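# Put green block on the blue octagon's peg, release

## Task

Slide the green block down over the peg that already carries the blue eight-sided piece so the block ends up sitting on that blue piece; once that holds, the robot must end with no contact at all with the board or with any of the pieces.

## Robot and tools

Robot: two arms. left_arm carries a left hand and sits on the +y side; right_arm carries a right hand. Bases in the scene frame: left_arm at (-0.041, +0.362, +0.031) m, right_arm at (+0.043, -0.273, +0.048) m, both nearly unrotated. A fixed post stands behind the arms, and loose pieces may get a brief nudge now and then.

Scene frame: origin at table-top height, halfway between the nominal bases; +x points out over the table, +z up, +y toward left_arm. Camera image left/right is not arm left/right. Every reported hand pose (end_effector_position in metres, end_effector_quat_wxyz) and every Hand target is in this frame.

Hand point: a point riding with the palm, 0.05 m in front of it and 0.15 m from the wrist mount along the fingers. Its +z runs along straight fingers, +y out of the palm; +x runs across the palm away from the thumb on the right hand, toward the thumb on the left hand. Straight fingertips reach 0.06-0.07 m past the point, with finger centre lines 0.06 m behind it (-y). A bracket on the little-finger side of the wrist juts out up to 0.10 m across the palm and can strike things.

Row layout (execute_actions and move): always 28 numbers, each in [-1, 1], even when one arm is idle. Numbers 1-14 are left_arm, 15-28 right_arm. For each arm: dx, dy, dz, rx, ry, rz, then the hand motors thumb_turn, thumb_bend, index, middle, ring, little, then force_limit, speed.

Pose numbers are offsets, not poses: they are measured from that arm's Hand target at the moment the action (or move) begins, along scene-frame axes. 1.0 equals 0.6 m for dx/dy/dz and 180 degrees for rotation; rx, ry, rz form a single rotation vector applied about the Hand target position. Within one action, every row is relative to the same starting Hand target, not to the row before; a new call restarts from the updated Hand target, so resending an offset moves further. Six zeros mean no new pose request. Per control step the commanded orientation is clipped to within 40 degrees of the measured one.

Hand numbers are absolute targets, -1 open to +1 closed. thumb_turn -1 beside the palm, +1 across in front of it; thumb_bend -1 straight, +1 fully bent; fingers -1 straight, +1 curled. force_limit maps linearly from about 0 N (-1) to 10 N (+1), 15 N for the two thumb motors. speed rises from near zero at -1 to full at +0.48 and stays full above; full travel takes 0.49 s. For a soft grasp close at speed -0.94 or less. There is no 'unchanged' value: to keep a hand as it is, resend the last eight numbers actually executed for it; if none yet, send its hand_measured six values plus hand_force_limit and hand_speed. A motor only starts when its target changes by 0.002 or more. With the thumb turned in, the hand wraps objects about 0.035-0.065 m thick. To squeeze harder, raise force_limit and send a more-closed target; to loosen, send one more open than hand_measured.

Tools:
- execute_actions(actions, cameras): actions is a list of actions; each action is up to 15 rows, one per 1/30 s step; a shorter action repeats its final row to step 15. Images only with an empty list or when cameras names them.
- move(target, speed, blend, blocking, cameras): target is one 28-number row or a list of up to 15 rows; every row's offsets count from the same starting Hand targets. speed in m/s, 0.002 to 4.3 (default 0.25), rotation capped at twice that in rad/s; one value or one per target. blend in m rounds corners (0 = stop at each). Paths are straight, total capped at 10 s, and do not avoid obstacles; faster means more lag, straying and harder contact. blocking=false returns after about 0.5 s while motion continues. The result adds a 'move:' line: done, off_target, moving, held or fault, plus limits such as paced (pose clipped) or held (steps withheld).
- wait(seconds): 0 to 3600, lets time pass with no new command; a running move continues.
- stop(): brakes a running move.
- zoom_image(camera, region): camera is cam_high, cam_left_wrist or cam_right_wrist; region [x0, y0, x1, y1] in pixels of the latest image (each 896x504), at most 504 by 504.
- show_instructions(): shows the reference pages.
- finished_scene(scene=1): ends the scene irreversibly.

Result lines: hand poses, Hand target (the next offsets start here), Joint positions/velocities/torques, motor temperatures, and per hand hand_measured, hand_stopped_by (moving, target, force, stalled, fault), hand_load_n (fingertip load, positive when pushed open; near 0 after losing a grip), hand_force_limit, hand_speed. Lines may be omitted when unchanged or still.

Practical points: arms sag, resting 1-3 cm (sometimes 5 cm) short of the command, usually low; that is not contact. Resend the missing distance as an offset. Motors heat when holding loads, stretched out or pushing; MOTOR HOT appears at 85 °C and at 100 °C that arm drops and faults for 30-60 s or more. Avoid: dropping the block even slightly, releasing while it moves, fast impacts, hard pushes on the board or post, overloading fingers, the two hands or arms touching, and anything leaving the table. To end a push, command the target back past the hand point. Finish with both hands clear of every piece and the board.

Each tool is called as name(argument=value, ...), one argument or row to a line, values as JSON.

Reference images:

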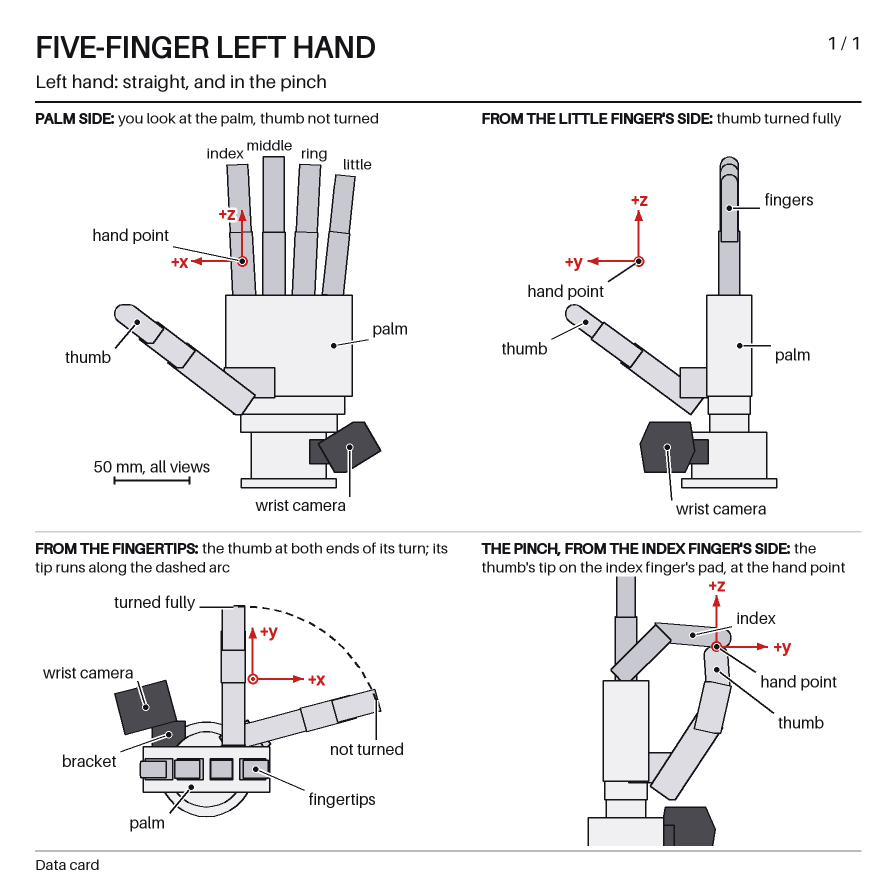

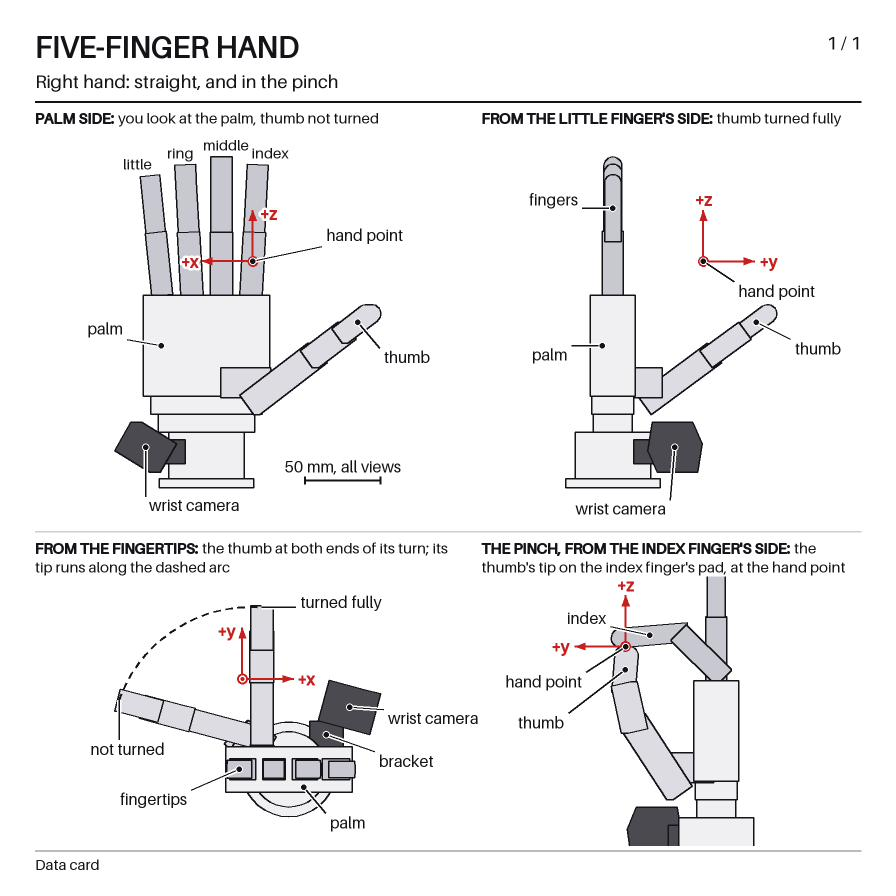

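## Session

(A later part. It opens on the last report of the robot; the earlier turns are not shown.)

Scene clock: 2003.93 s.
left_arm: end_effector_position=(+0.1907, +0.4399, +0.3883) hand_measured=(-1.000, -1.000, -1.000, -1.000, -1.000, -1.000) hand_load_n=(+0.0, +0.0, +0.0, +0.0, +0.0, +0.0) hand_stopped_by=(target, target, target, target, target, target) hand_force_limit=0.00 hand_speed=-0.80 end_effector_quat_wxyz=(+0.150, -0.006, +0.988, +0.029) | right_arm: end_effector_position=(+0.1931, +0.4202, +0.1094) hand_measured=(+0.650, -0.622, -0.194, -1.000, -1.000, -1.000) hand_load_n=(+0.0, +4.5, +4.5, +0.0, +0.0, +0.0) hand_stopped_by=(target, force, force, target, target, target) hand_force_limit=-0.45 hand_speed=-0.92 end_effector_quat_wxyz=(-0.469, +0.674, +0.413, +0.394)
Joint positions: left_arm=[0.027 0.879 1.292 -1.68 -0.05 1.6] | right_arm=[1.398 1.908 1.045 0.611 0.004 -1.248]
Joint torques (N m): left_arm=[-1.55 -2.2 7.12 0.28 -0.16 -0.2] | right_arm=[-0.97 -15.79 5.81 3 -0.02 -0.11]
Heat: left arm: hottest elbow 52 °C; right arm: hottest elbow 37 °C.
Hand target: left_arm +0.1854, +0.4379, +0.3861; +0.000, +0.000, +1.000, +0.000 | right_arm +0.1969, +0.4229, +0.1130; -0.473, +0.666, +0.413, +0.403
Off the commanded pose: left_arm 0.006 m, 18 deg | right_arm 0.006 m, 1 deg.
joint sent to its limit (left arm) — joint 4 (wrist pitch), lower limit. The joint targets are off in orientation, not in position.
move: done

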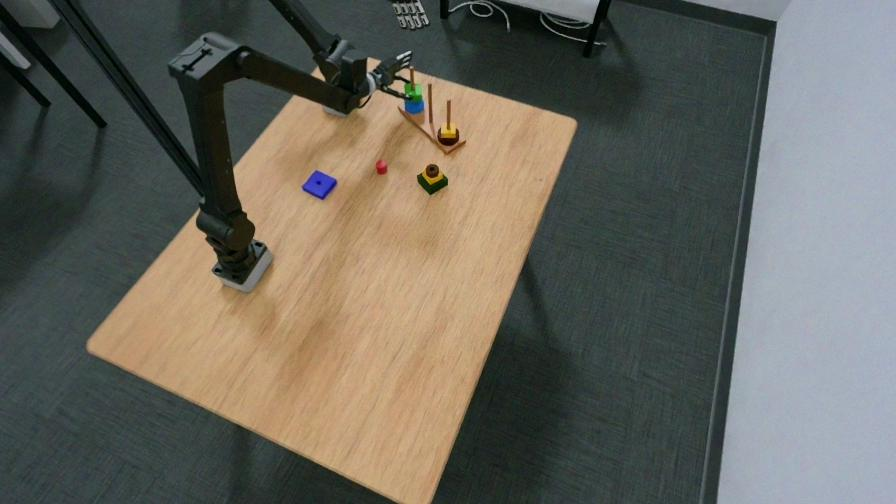

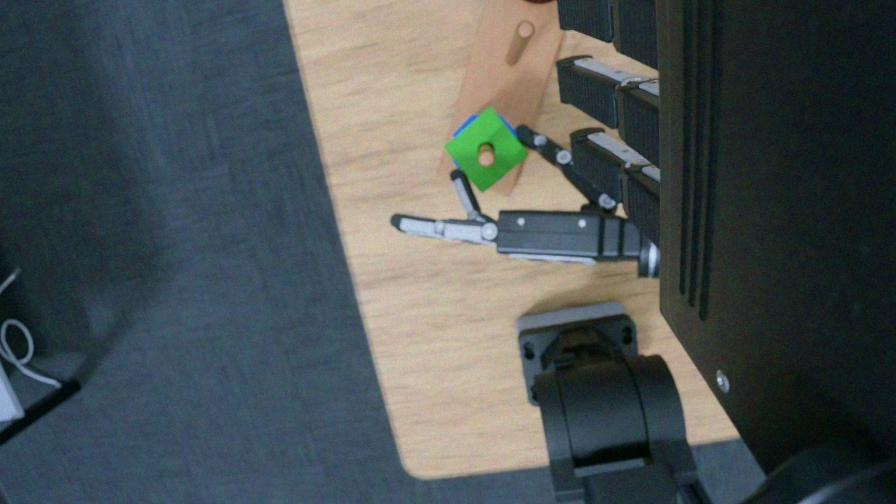

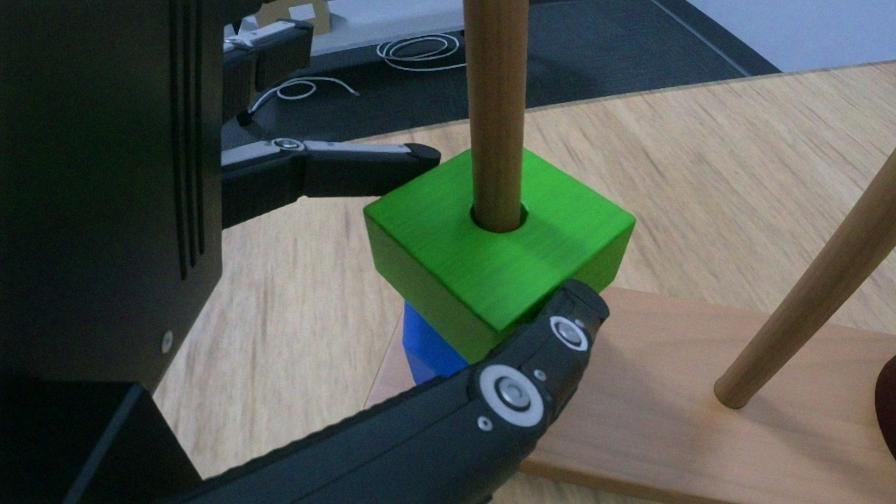

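move(
  target=[0,0,0,0,0,0,-1,-1,-1,-1,-1,-1,0,-0.8,0,-0.0003,-0.015,0,0,0,0.65,-0.4,0.1,-1,-1,-1,-0.45,-0.92],
  speed=0.02,
)

move(
  target=[0,0,0,0,0,0,-1,-1,-1,-1,-1,-1,0,-0.8,0,0,-0.006,0,0,0,0.65,-0.4,0.1,-1,-1,-1,-0.45,-0.92],
  speed=0.02,
  cameras=["all"],
)

zoom_image(
  camera="cam_high",
  region=[390, 60, 440, 120],
)

Scene clock: 2014.83 s.
left_arm: end_effector_position=(+0.1907, +0.4399, +0.3883) hand_measured=(-1.000, -1.000, -1.000, -1.000, -1.000, -1.000) hand_load_n=(+0.0, +0.0, +0.0, +0.0, +0.0, +0.0) hand_stopped_by=(target, target, target, target, target, target) hand_force_limit=0.00 hand_speed=-0.80 end_effector_quat_wxyz=(+0.150, -0.006, +0.988, +0.029) | right_arm: end_effector_position=(+0.1931, +0.4203, +0.1009) hand_measured=(+0.650, -0.622, -0.194, -1.000, -1.000, -1.000) hand_load_n=(+0.0, +4.5, +4.5, +0.0, +0.0, +0.0) hand_stopped_by=(target, force, force, target, target, target) hand_force_limit=-0.45 hand_speed=-0.92 end_effector_quat_wxyz=(-0.469, +0.673, +0.413, +0.395)
Joint positions: left_arm=[0.027 0.879 1.292 -1.68 -0.05 1.6] | right_arm=[1.398 1.926 1.043 0.633 0.004 -1.248]
Joint torques (N m): left_arm=[-1.44 -2.43 7.1 0.31 -0.17 -0.19] | right_arm=[-0.97 -15.79 5.7 3.07 -0.02 -0.11]
Heat: left arm: hottest elbow 52 °C; right arm: hottest elbow 36 °C.
Hand target: left_arm +0.1854, +0.4379, +0.3861; +0.000, +0.000, +1.000, +0.000 | right_arm +0.1969, +0.4228, +0.1041; -0.473, +0.666, +0.413, +0.403
Off the commanded pose: left_arm 0.006 m, 18 deg | right_arm 0.005 m, 1 deg.
joint sent to its limit (left arm) — joint 4 (wrist pitch), lower limit. The joint targets are off in orientation, not in position.
move: done

Scene clock: 2015.47 s.
left_arm: end_effector_position=(+0.1907, +0.4399, +0.3883) hand_measured=(-1.000, -1.000, -1.000, -1.000, -1.000, -1.000) hand_load_n=(+0.0, +0.0, +0.0, +0.0, +0.0, +0.0) hand_stopped_by=(target, target, target, target, target, target) hand_force_limit=0.00 hand_speed=-0.80 end_effector_quat_wxyz=(+0.150, -0.006, +0.988, +0.029) | right_arm: end_effector_position=(+0.1931, +0.4206, +0.0980) hand_measured=(+0.650, -0.622, -0.194, -1.000, -1.000, -1.000) hand_load_n=(+0.0, +4.5, +4.5, -0.5, +0.0, +0.0) hand_stopped_by=(target, force, force, target, target, target) hand_force_limit=-0.45 hand_speed=-0.92 end_effector_quat_wxyz=(-0.470, +0.673, +0.413, +0.395)
Joint positions: left_arm=[0.027 0.879 1.292 -1.68 -0.05 1.6] | right_arm=[1.398 1.934 1.043 0.641 0.004 -1.248]
Joint torques (N m): left_arm=[-1.61 -2.14 7.24 0.39 -0.16 -0.19] | right_arm=[-1.03 -15.79 5.59 3.03 -0.02 -0.11]
Heat: left arm: hottest elbow 52 °C; right arm: hottest elbow 36 °C.
Hand target: left_arm +0.1854, +0.4379, +0.3861; +0.000, +0.000, +1.000, +0.000 | right_arm +0.1969, +0.4227, +0.1005; -0.473, +0.666, +0.413, +0.403
Off the commanded pose: left_arm 0.006 m, 18 deg | right_arm 0.005 m, 1 deg.
joint sent to its limit (left arm) — joint 4 (wrist pitch), lower limit. The joint targets are off in orientation, not in position.
move: done

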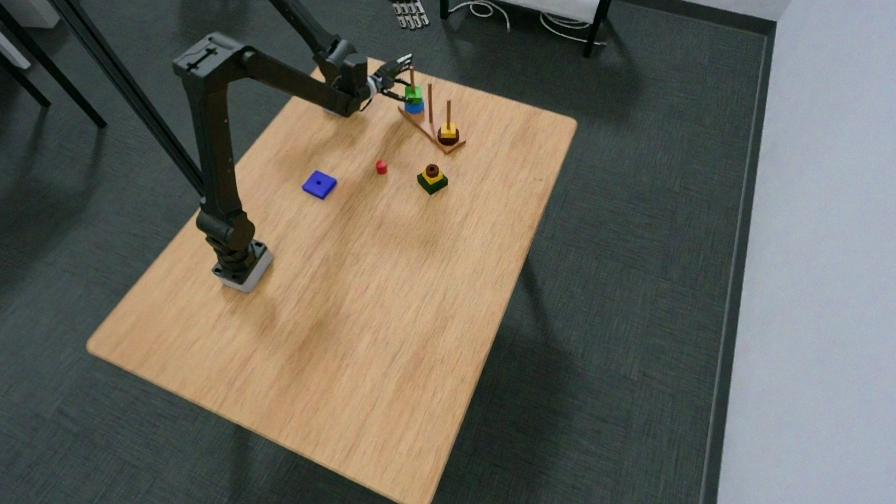

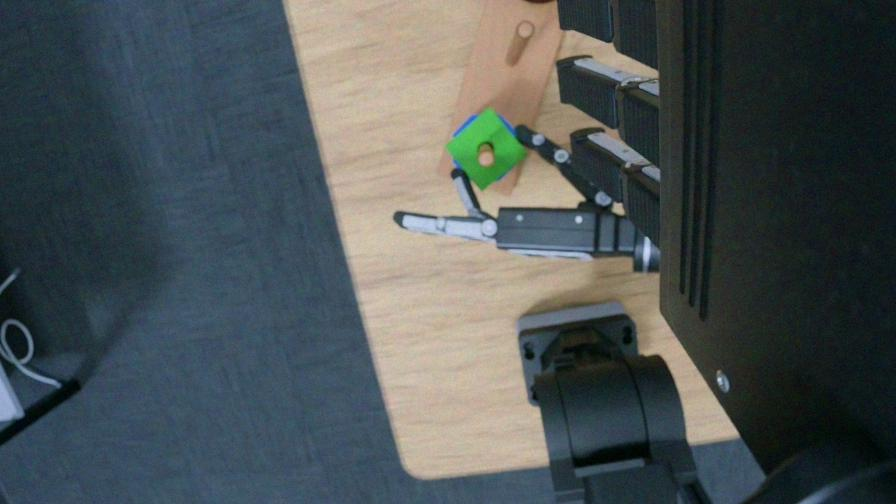

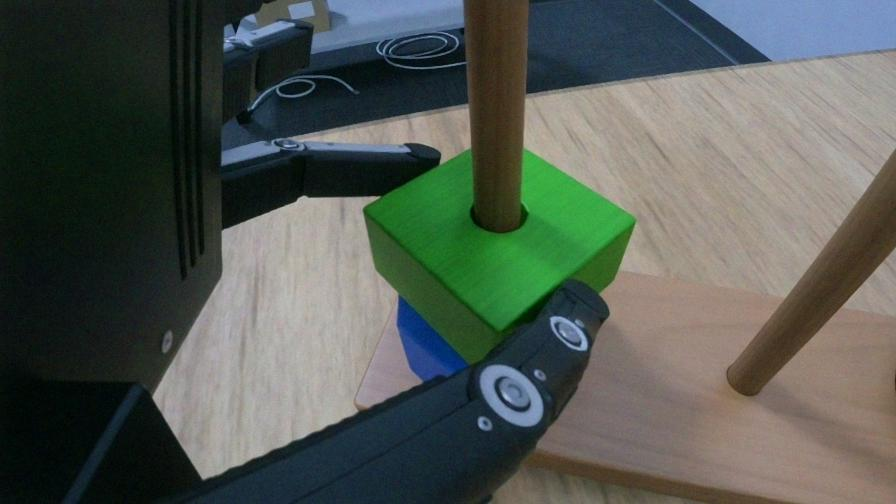

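Scaled by 8.400 from the camera's image (finer frame: 1280x720).

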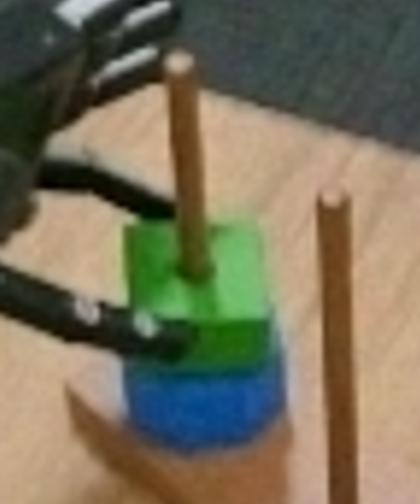

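move(
  target=[0,0,0,0,0,0,-1,-1,-1,-1,-1,-1,0,-0.8,0,0,-0.006,0,0,0,0.65,-0.4,0.1,-1,-1,-1,-0.45,-0.92],
  speed=0.02,
  cameras=["cam_right_wrist"],
)

zoom_image(
  camera="cam_right_wrist",
  region=[350, 200, 650, 420],
)

Scene clock: 2021.10 s.
left_arm: end_effector_position=(+0.1907, +0.4399, +0.3883) hand_measured=(-1.000, -1.000, -1.000, -1.000, -1.000, -1.000) hand_load_n=(+0.0, +0.0, +0.0, +0.0, +0.0, +0.0) hand_stopped_by=(target, target, target, target, target, target) hand_force_limit=0.00 hand_speed=-0.80 end_effector_quat_wxyz=(+0.150, -0.006, +0.988, +0.029) | right_arm: end_effector_position=(+0.1932, +0.4209, +0.0946) hand_measured=(+0.650, -0.622, -0.194, -1.000, -1.000, -1.000) hand_load_n=(+0.5, +4.5, +4.5, +0.0, +0.0, +0.0) hand_stopped_by=(target, force, force, target, target, target) hand_force_limit=-0.45 hand_speed=-0.92 end_effector_quat_wxyz=(-0.470, +0.673, +0.413, +0.395)
Joint positions: left_arm=[0.027 0.879 1.292 -1.68 -0.05 1.6] | right_arm=[1.398 1.942 1.043 0.65 0.004 -1.248]
Joint torques (N m): left_arm=[-1.55 -2.37 7.12 0.43 -0.17 -0.17] | right_arm=[-1.03 -15.85 5.48 3.03 -0.02 -0.11]
Heat: left arm: hottest elbow 52 °C; right arm: hottest elbow 36 °C.
Hand target: left_arm +0.1854, +0.4379, +0.3861; +0.000, +0.000, +1.000, +0.000 | right_arm +0.1969, +0.4227, +0.0968; -0.473, +0.666, +0.413, +0.403
Off the commanded pose: left_arm 0.006 m, 18 deg | right_arm 0.005 m, 1 deg.
joint sent to its limit (left arm) — joint 4 (wrist pitch), lower limit. The joint targets are off in orientation, not in position.
move: done

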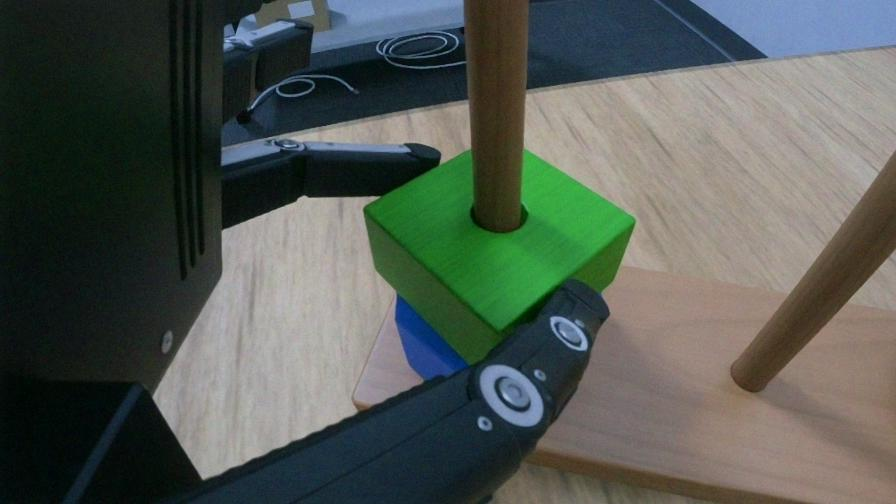

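Scaled by 1.680 from the camera's image (finer frame: 1280x720).

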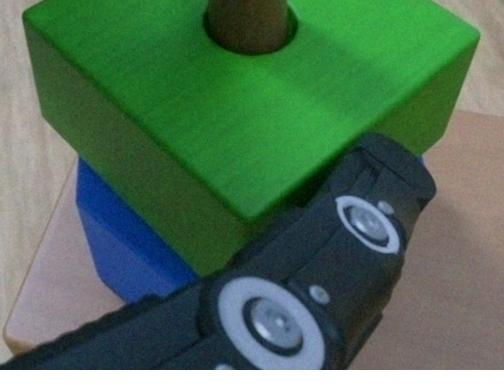

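move(
  target=[0,0,0,0,0,0,-1,-1,-1,-1,-1,-1,0,-0.8,0,-0.001,-0.005,0,0,0,0.65,-0.4,0.1,-1,-1,-1,-0.45,-0.92],
  speed=0.02,
  cameras=["cam_right_wrist","cam_high"],
)

zoom_image(
  camera="cam_right_wrist",
  region=[350, 200, 650, 420],
)

zoom_image(
  camera="cam_high",
  region=[400, 80, 430, 120],
)

Scene clock: 2029.73 s.
left_arm: end_effector_position=(+0.1907, +0.4399, +0.3883) hand_measured=(-1.000, -1.000, -1.000, -1.000, -1.000, -1.000) hand_load_n=(+0.0, +0.0, +0.0, +0.0, +0.0, +0.0) hand_stopped_by=(target, target, target, target, target, target) hand_force_limit=0.00 hand_speed=-0.80 end_effector_quat_wxyz=(+0.150, -0.006, +0.988, +0.029) | right_arm: end_effector_position=(+0.1930, +0.4202, +0.0922) hand_measured=(+0.650, -0.622, -0.194, -1.000, -1.000, -1.000) hand_load_n=(+0.0, +4.5, +4.5, +0.0, +0.0, +0.0) hand_stopped_by=(target, force, force, target, target, target) hand_force_limit=-0.45 hand_speed=-0.92 end_effector_quat_wxyz=(-0.470, +0.673, +0.413, +0.395)
Joint positions: left_arm=[0.027 0.879 1.292 -1.68 -0.05 1.6] | right_arm=[1.398 1.946 1.039 0.659 0.004 -1.248]
Joint torques (N m): left_arm=[-2.08 -2.26 7.16 0.31 -0.16 -0.18] | right_arm=[-1.03 -15.68 5.49 2.89 -0.01 -0.11]
Heat: left arm: hottest elbow 52 °C; right arm: hottest elbow 36 °C.
Hand target: left_arm +0.1854, +0.4379, +0.3861; +0.000, +0.000, +1.000, +0.000 | right_arm +0.1969, +0.4220, +0.0937; -0.473, +0.666, +0.413, +0.403
Off the commanded pose: left_arm 0.006 m, 18 deg | right_arm 0.005 m, 1 deg.
joint sent to its limit (left arm) — joint 4 (wrist pitch), lower limit. The joint targets are off in orientation, not in position.
move: done
Images, in order (width x height): cam_high 896x504, cam_right_wrist 896x504.

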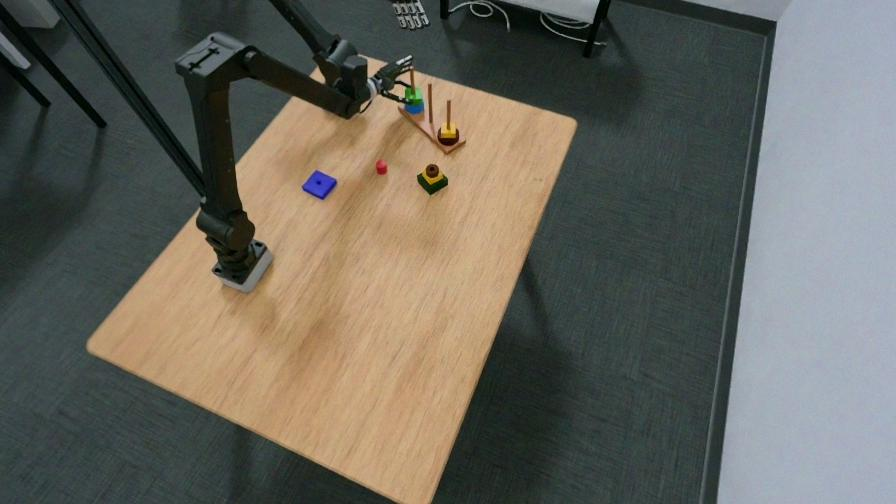

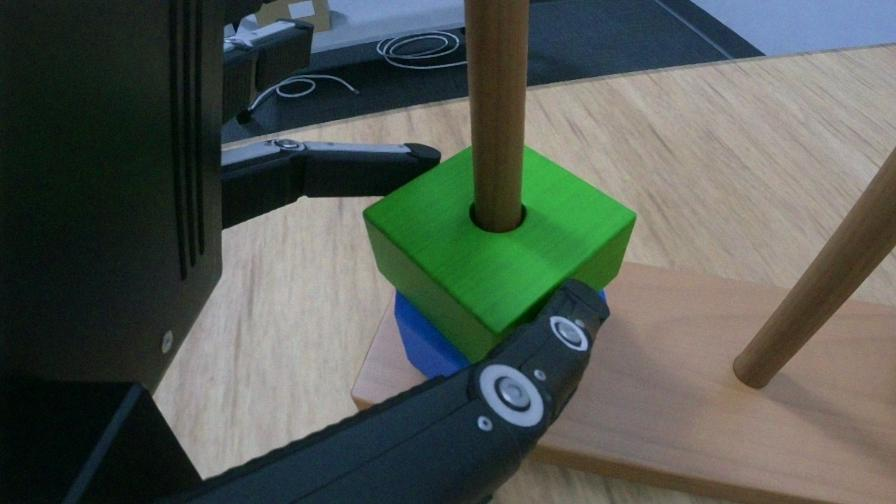

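Scaled by 1.680 from the camera's image (finer frame: 1280x720).

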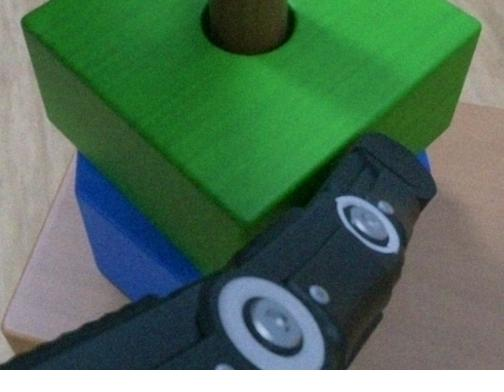

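Scaled by 12.600 from the camera's image (finer frame: 1280x720).

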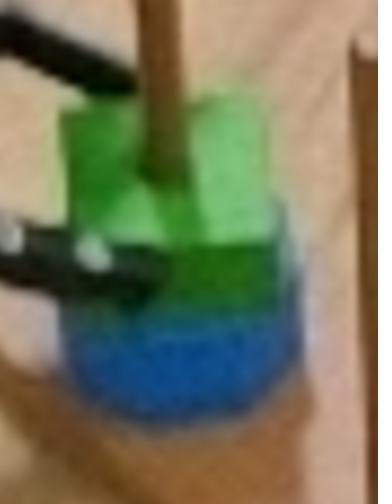

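move(
  target=[0,0,0,0,0,0,-1,-1,-1,-1,-1,-1,0,-0.8,0,0,-0.003,0,0,0,0.65,-0.4,0.1,-1,-1,-1,-0.45,-0.92],
  speed=0.02,
  cameras=["cam_right_wrist","cam_left_wrist"],
)

zoom_image(
  camera="cam_right_wrist",
  region=[350, 130, 650, 420],
)

zoom_image(
  camera="cam_left_wrist",
  region=[430, 90, 550, 210],
)

Scene clock: 2044.13 s.
left_arm: end_effector_position=(+0.1907, +0.4399, +0.3883) hand_measured=(-1.000, -1.000, -1.000, -1.000, -1.000, -1.000) hand_load_n=(+0.0, +0.0, +0.0, +0.0, +0.0, +0.0) hand_stopped_by=(target, target, target, target, target, target) hand_force_limit=0.00 hand_speed=-0.80 end_effector_quat_wxyz=(+0.150, -0.006, +0.988, +0.029) | right_arm: end_effector_position=(+0.1931, +0.4205, +0.0916) hand_measured=(+0.650, -0.622, -0.194, -1.000, -1.000, -1.000) hand_load_n=(+0.0, +4.5, +4.5, +0.0, +0.0, +0.5) hand_stopped_by=(target, force, force, target, target, target) hand_force_limit=-0.45 hand_speed=-0.92 end_effector_quat_wxyz=(-0.471, +0.672, +0.412, +0.396)
Joint positions: left_arm=[0.027 0.879 1.292 -1.68 -0.05 1.6] | right_arm=[1.398 1.948 1.039 0.664 0.004 -1.249]
Joint torques (N m): left_arm=[-1.44 -2.2 7.15 0.24 -0.18 -0.17] | right_arm=[-1.03 -15.68 5.45 2.97 -0.01 -0.1]
Heat: left arm: hottest elbow 52 °C; right arm: hottest elbow 35 °C.
Hand target: left_arm +0.1854, +0.4379, +0.3861; +0.000, +0.000, +1.000, +0.000 | right_arm +0.1969, +0.4220, +0.0920; -0.473, +0.666, +0.413, +0.403
Off the commanded pose: left_arm 0.006 m, 18 deg | right_arm 0.004 m, 1 deg.
joint sent to its limit (left arm) — joint 4 (wrist pitch), lower limit. The joint targets are off in orientation, not in position.
move: done
Images, in order (width x height): cam_left_wrist 896x504, cam_right_wrist 896x504.

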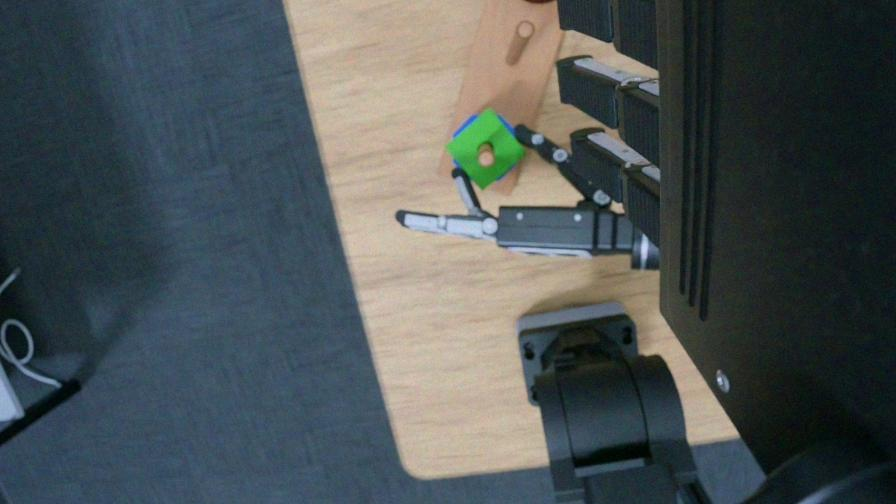

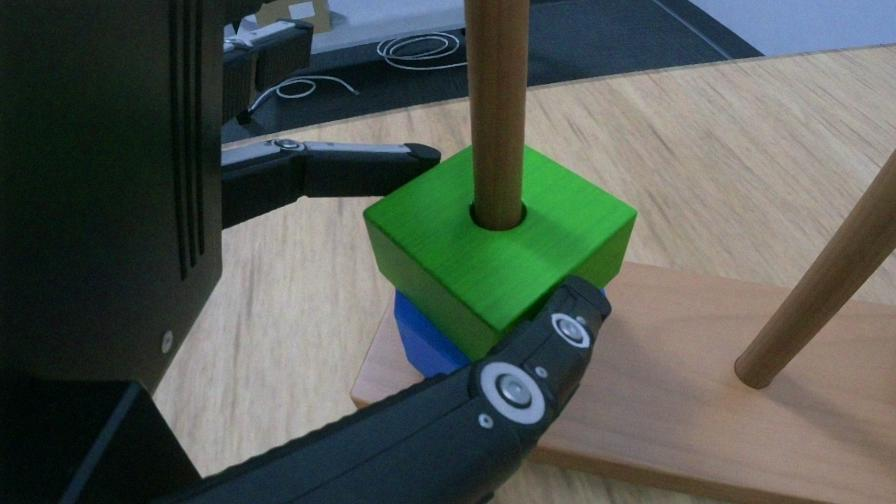

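Scaled by 1.680 from the camera's image (finer frame: 1280x720).

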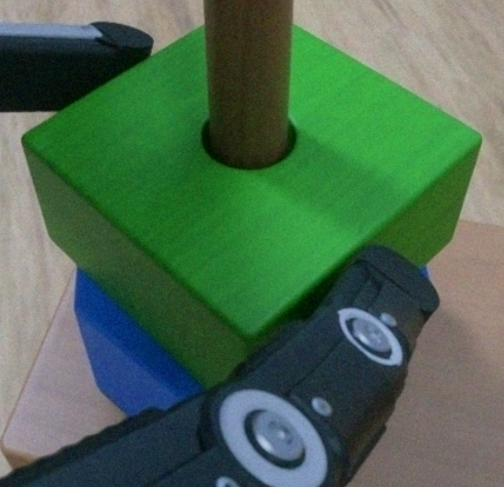

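Scaled by 4.200 from the camera's image (finer frame: 1280x720).

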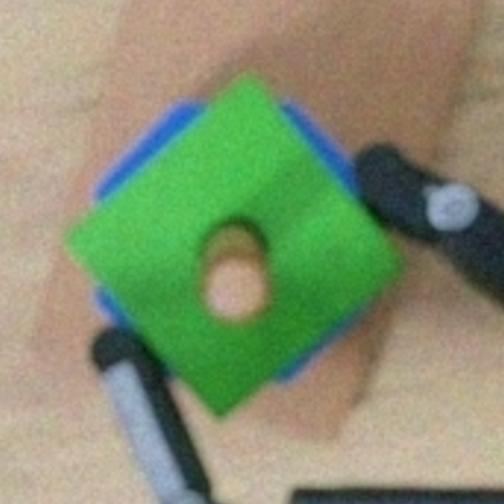

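zoom_image(
  camera="cam_high",
  region=[402, 86, 426, 116],
)

execute_actions(
  actions=[],
  cameras=["cam_high"],
)

zoom_image(
  camera="cam_high",
  region=[402, 86, 426, 116],
)

This scene's latest camera images include none from cam_high. They are from: cam_left_wrist, cam_right_wrist. cam_high's image comes with the result of a call that names it in "cameras".

Scene clock: 2058.03 s.
left_arm: end_effector_position=(+0.1907, +0.4399, +0.3883) hand_measured=(-1.000, -1.000, -1.000, -1.000, -1.000, -1.000) hand_load_n=(+0.0, +0.0, +0.0, +0.0, +0.0, +0.0) hand_stopped_by=(target, target, target, target, target, target) hand_force_limit=0.00 hand_speed=-0.80 end_effector_quat_wxyz=(+0.150, -0.006, +0.988, +0.029) | right_arm: end_effector_position=(+0.1931, +0.4205, +0.0916) hand_measured=(+0.650, -0.622, -0.194, -1.000, -1.000, -1.000) hand_load_n=(+0.0, +4.5, +4.0, +0.0, +0.0, +0.0) hand_stopped_by=(target, force, force, target, target, target) hand_force_limit=-0.45 hand_speed=-0.92 end_effector_quat_wxyz=(-0.471, +0.672, +0.412, +0.396)
Joint positions: left_arm=[0.027 0.879 1.292 -1.68 -0.05 1.6] | right_arm=[1.398 1.948 1.039 0.664 0.004 -1.249]
Joint velocities: within noise
Joint torques (N m): left_arm=[-1.61 -2.37 7.19 0.29 -0.19 -0.18] | right_arm=[-1.03 -15.62 5.46 3.02 -0.01 -0.11]
Motor temperatures (°C): left_arm=[23 28 52 24 22 23] | right_arm=[24 33 34 28 24 23]
Heat: left arm: hottest elbow 52 °C; right arm: hottest elbow 34 °C.
Hand target: left_arm +0.1854, +0.4379, +0.3861; +0.000, +0.000, +1.000, +0.000 | right_arm +0.1969, +0.4220, +0.0920; -0.473, +0.666, +0.413, +0.403
Off the commanded pose: left_arm 0.006 m, 18 deg | right_arm 0.004 m, 1 deg.
Images, in order (width x height): cam_high 896x504.

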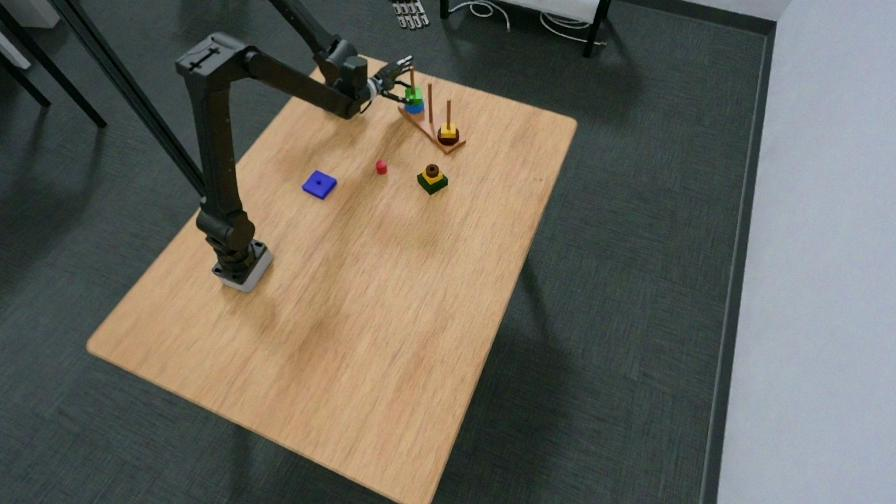

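Scaled by 16.800 from the camera's image (finer frame: 1280x720).

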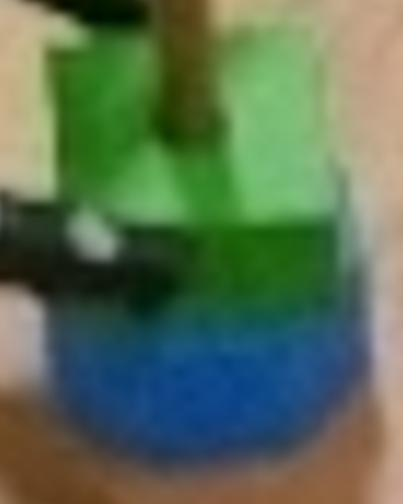

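move(
  target=[0,0,0,0,0,0,-1,-1,-1,-1,-1,-1,0,-0.8,0,0,0,0,0,0,0.65,-0.68,-0.26,-1,-1,-1,-0.45,-0.93],
  speed=0.02,
  cameras=["cam_right_wrist","cam_left_wrist"],
)

zoom_image(
  camera="cam_left_wrist",
  region=[430, 90, 550, 210],
)

Scene clock: 2070.50 s.
left_arm: end_effector_position=(+0.1907, +0.4399, +0.3883) hand_measured=(-1.000, -1.000, -1.000, -1.000, -1.000, -1.000) hand_load_n=(+0.0, +0.0, +0.0, +0.0, +0.0, +0.0) hand_stopped_by=(target, target, target, target, target, target) hand_force_limit=0.00 hand_speed=-0.80 end_effector_quat_wxyz=(+0.150, -0.006, +0.988, +0.029) | right_arm: end_effector_position=(+0.1931, +0.4207, +0.0922) hand_measured=(+0.650, -0.680, -0.260, -1.000, -1.000, -1.000) hand_load_n=(+0.0, +0.0, +0.0, +0.0, +0.0, +0.0) hand_stopped_by=(target, target, target, target, target, target) hand_force_limit=-0.45 hand_speed=-0.93 end_effector_quat_wxyz=(-0.471, +0.671, +0.412, +0.397)
Joint positions: left_arm=[0.027 0.879 1.292 -1.68 -0.05 1.6] | right_arm=[1.398 1.948 1.039 0.665 0.004 -1.25]
Joint torques (N m): left_arm=[-1.61 -2.2 7.17 0.32 -0.17 -0.19] | right_arm=[-1.03 -15.62 5.46 2.95 -0.01 -0.1]
Heat: left arm: hottest elbow 52 °C; right arm: hottest elbow 34 °C.
Hand target: left_arm +0.1854, +0.4379, +0.3861; +0.000, +0.000, +1.000, +0.000 | right_arm +0.1969, +0.4220, +0.0920; -0.473, +0.666, +0.413, +0.403
Off the commanded pose: left_arm 0.006 m, 18 deg | right_arm 0.004 m, 1 deg.
joint sent to its limit (left arm) — joint 4 (wrist pitch), lower limit. The joint targets are off in orientation, not in position.
move: done
Images, in order (width x height): cam_left_wrist 896x504, cam_right_wrist 896x504.

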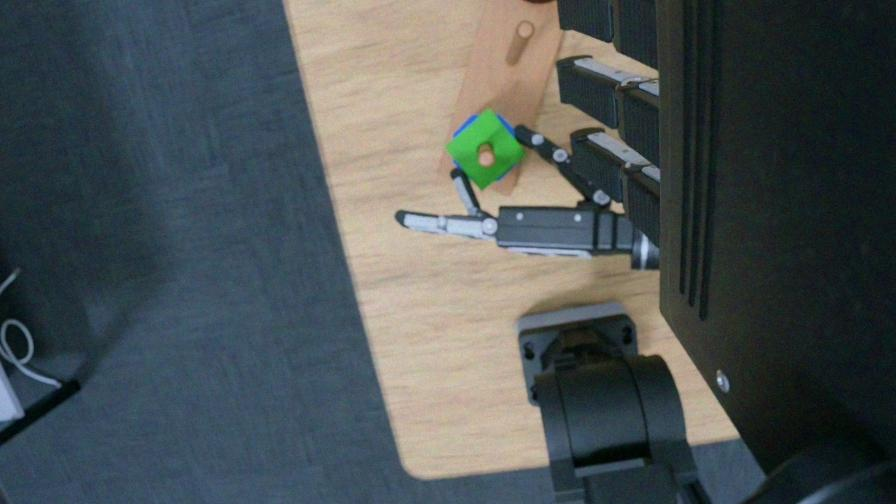

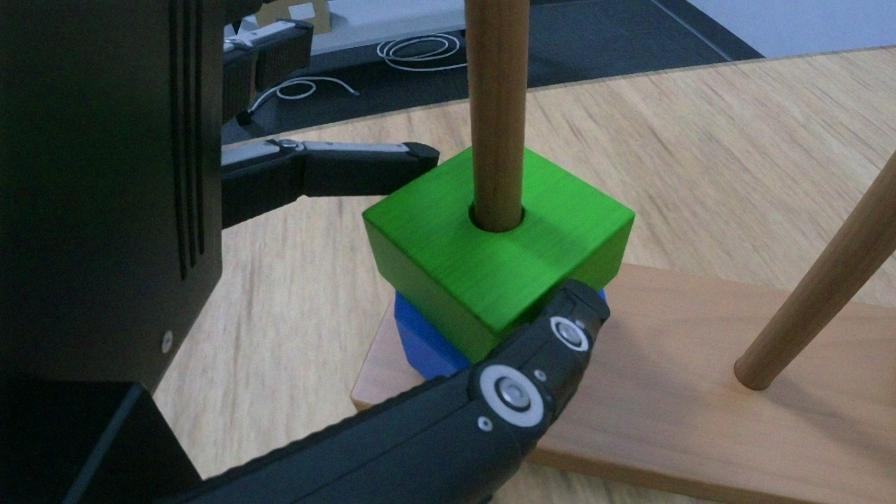

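Scaled by 4.200 from the camera's image (finer frame: 1280x720).

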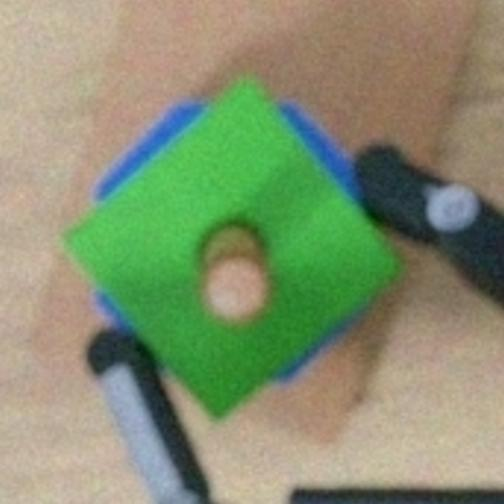

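move(
  target=[0,0,0,0,0,0,-1,-1,-1,-1,-1,-1,0,-0.8,0,0,0,0,0,0,0.65,-0.8,-0.4,-1,-1,-1,-0.45,-0.9],
  speed=0.02,
  cameras=["cam_right_wrist","cam_left_wrist"],
)

Scene clock: 2085.10 s.
left_arm: end_effector_position=(+0.1907, +0.4399, +0.3883) hand_measured=(-1.000, -1.000, -1.000, -1.000, -1.000, -1.000) hand_load_n=(+0.0, +0.0, +0.0, +0.0, +0.0, +0.0) hand_stopped_by=(target, target, target, target, target, target) hand_force_limit=0.00 hand_speed=-0.80 end_effector_quat_wxyz=(+0.150, -0.006, +0.988, +0.029) | right_arm: end_effector_position=(+0.1931, +0.4207, +0.0922) hand_measured=(+0.650, -0.800, -0.400, -1.000, -1.000, -1.000) hand_load_n=(+0.0, +0.0, +0.0, +0.0, +0.0, +0.0) hand_stopped_by=(target, target, target, target, target, target) hand_force_limit=-0.45 hand_speed=-0.90 end_effector_quat_wxyz=(-0.471, +0.671, +0.412, +0.397)
Joint positions: left_arm=[0.027 0.879 1.292 -1.68 -0.05 1.6] | right_arm=[1.398 1.948 1.039 0.665 0.004 -1.25]
Joint torques (N m): left_arm=[-1.96 -2.37 7.17 0.32 -0.18 -0.2] | right_arm=[-1.03 -15.62 5.45 2.95 -0.01 -0.1]
Heat: left arm: hottest elbow 52 °C; right arm: hottest elbow 34 °C.
Hand target: left_arm +0.1854, +0.4379, +0.3861; +0.000, +0.000, +1.000, +0.000 | right_arm +0.1969, +0.4220, +0.0920; -0.473, +0.666, +0.413, +0.403
Off the commanded pose: left_arm 0.006 m, 18 deg | right_arm 0.004 m, 1 deg.
joint sent to its limit (left arm) — joint 4 (wrist pitch), lower limit. The joint targets are off in orientation, not in position.
move: done
Images, in order (width x height): cam_left_wrist 896x504, cam_right_wrist 896x504.

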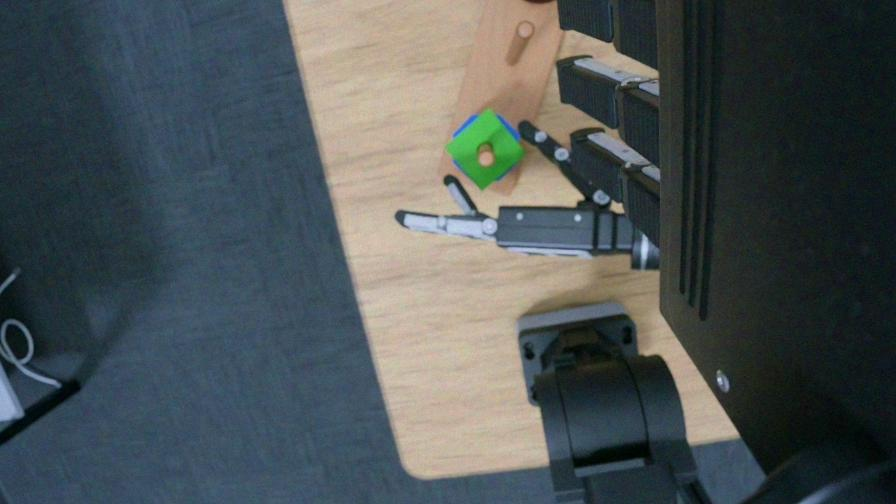

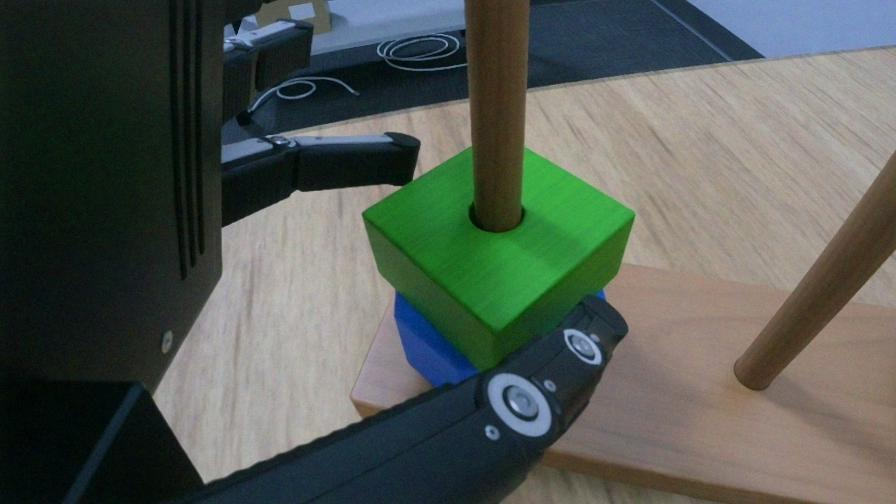

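move(
  target=[0,0,0,0,0,0,-1,-1,-1,-1,-1,-1,0,-0.8,0,0,0,0,0,0,0.65,-1,-0.9,-1,-1,-1,-0.45,-0.8],
  speed=0.02,
  cameras=["cam_right_wrist","cam_left_wrist","cam_high"],
)

zoom_image(
  camera="cam_high",
  region=[370, 40, 470, 150],
)

Scene clock: 2093.83 s.
left_arm: end_effector_position=(+0.1907, +0.4399, +0.3883) hand_measured=(-1.000, -1.000, -1.000, -1.000, -1.000, -1.000) hand_load_n=(+0.0, +0.0, +0.0, +0.0, +0.0, +0.0) hand_stopped_by=(target, target, target, target, target, target) hand_force_limit=0.00 hand_speed=-0.80 end_effector_quat_wxyz=(+0.150, -0.006, +0.988, +0.029) | right_arm: end_effector_position=(+0.1931, +0.4207, +0.0922) hand_measured=(+0.650, -1.000, -0.900, -1.000, -1.000, -1.000) hand_load_n=(+0.0, +0.0, +0.0, +0.0, +0.0, +0.0) hand_stopped_by=(target, target, target, target, target, target) hand_force_limit=-0.45 hand_speed=-0.80 end_effector_quat_wxyz=(-0.471, +0.671, +0.413, +0.397)
Joint positions: left_arm=[0.027 0.879 1.292 -1.68 -0.05 1.6] | right_arm=[1.398 1.948 1.039 0.665 0.004 -1.25]
Joint torques (N m): left_arm=[-1.44 -1.96 7.19 0.28 -0.18 -0.17] | right_arm=[-1.03 -15.68 5.46 2.96 -0.01 -0.09]
Heat: left arm: hottest elbow 52 °C; right arm: hottest elbow 34 °C.
Hand target: left_arm +0.1854, +0.4379, +0.3861; +0.000, +0.000, +1.000, +0.000 | right_arm +0.1969, +0.4220, +0.0920; -0.473, +0.666, +0.413, +0.403
Off the commanded pose: left_arm 0.006 m, 18 deg | right_arm 0.004 m, 1 deg.
joint sent to its limit (left arm) — joint 4 (wrist pitch), lower limit. The joint targets are off in orientation, not in position.
move: done

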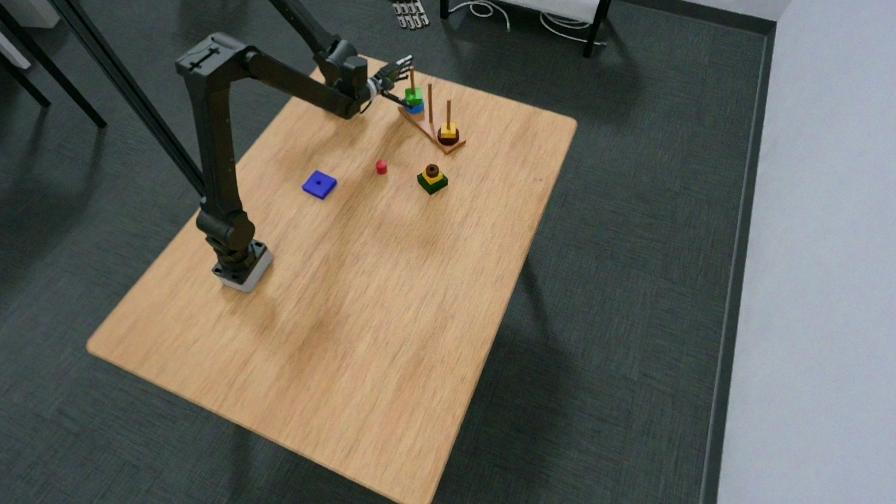

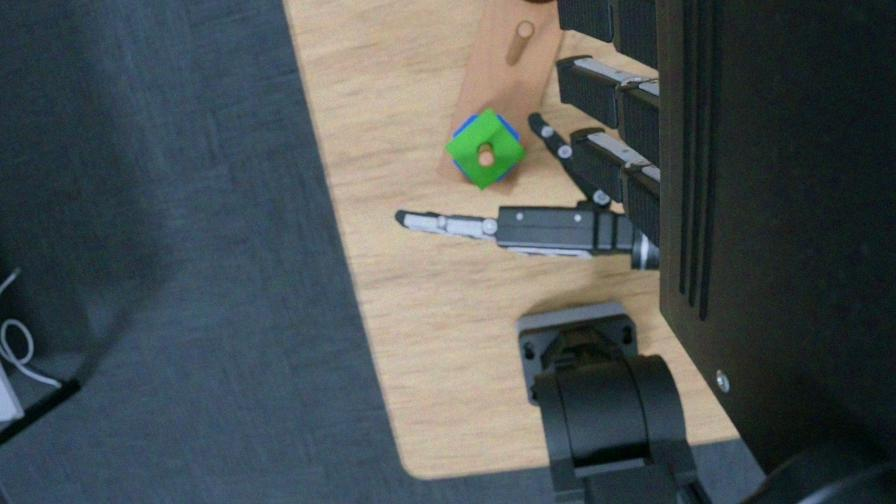

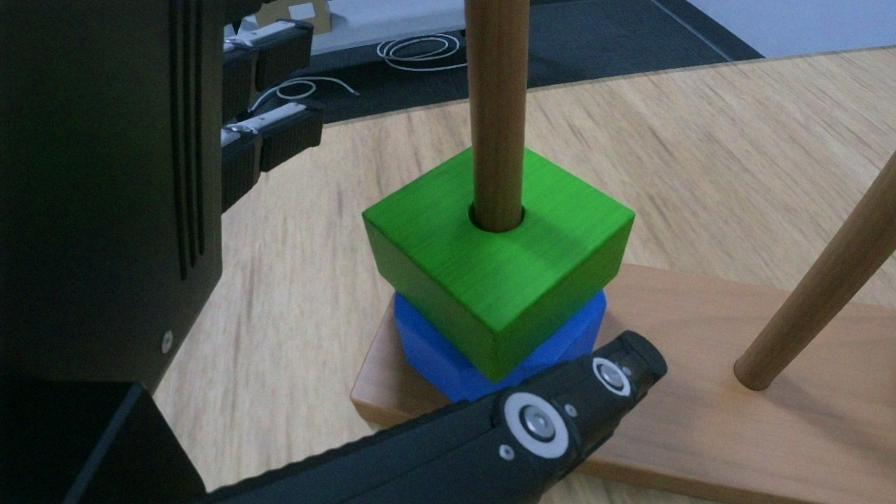

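Scaled by 4.582 from the camera's image (finer frame: 1280x720).

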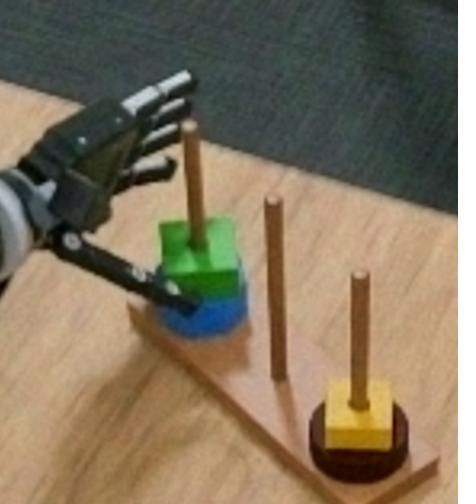

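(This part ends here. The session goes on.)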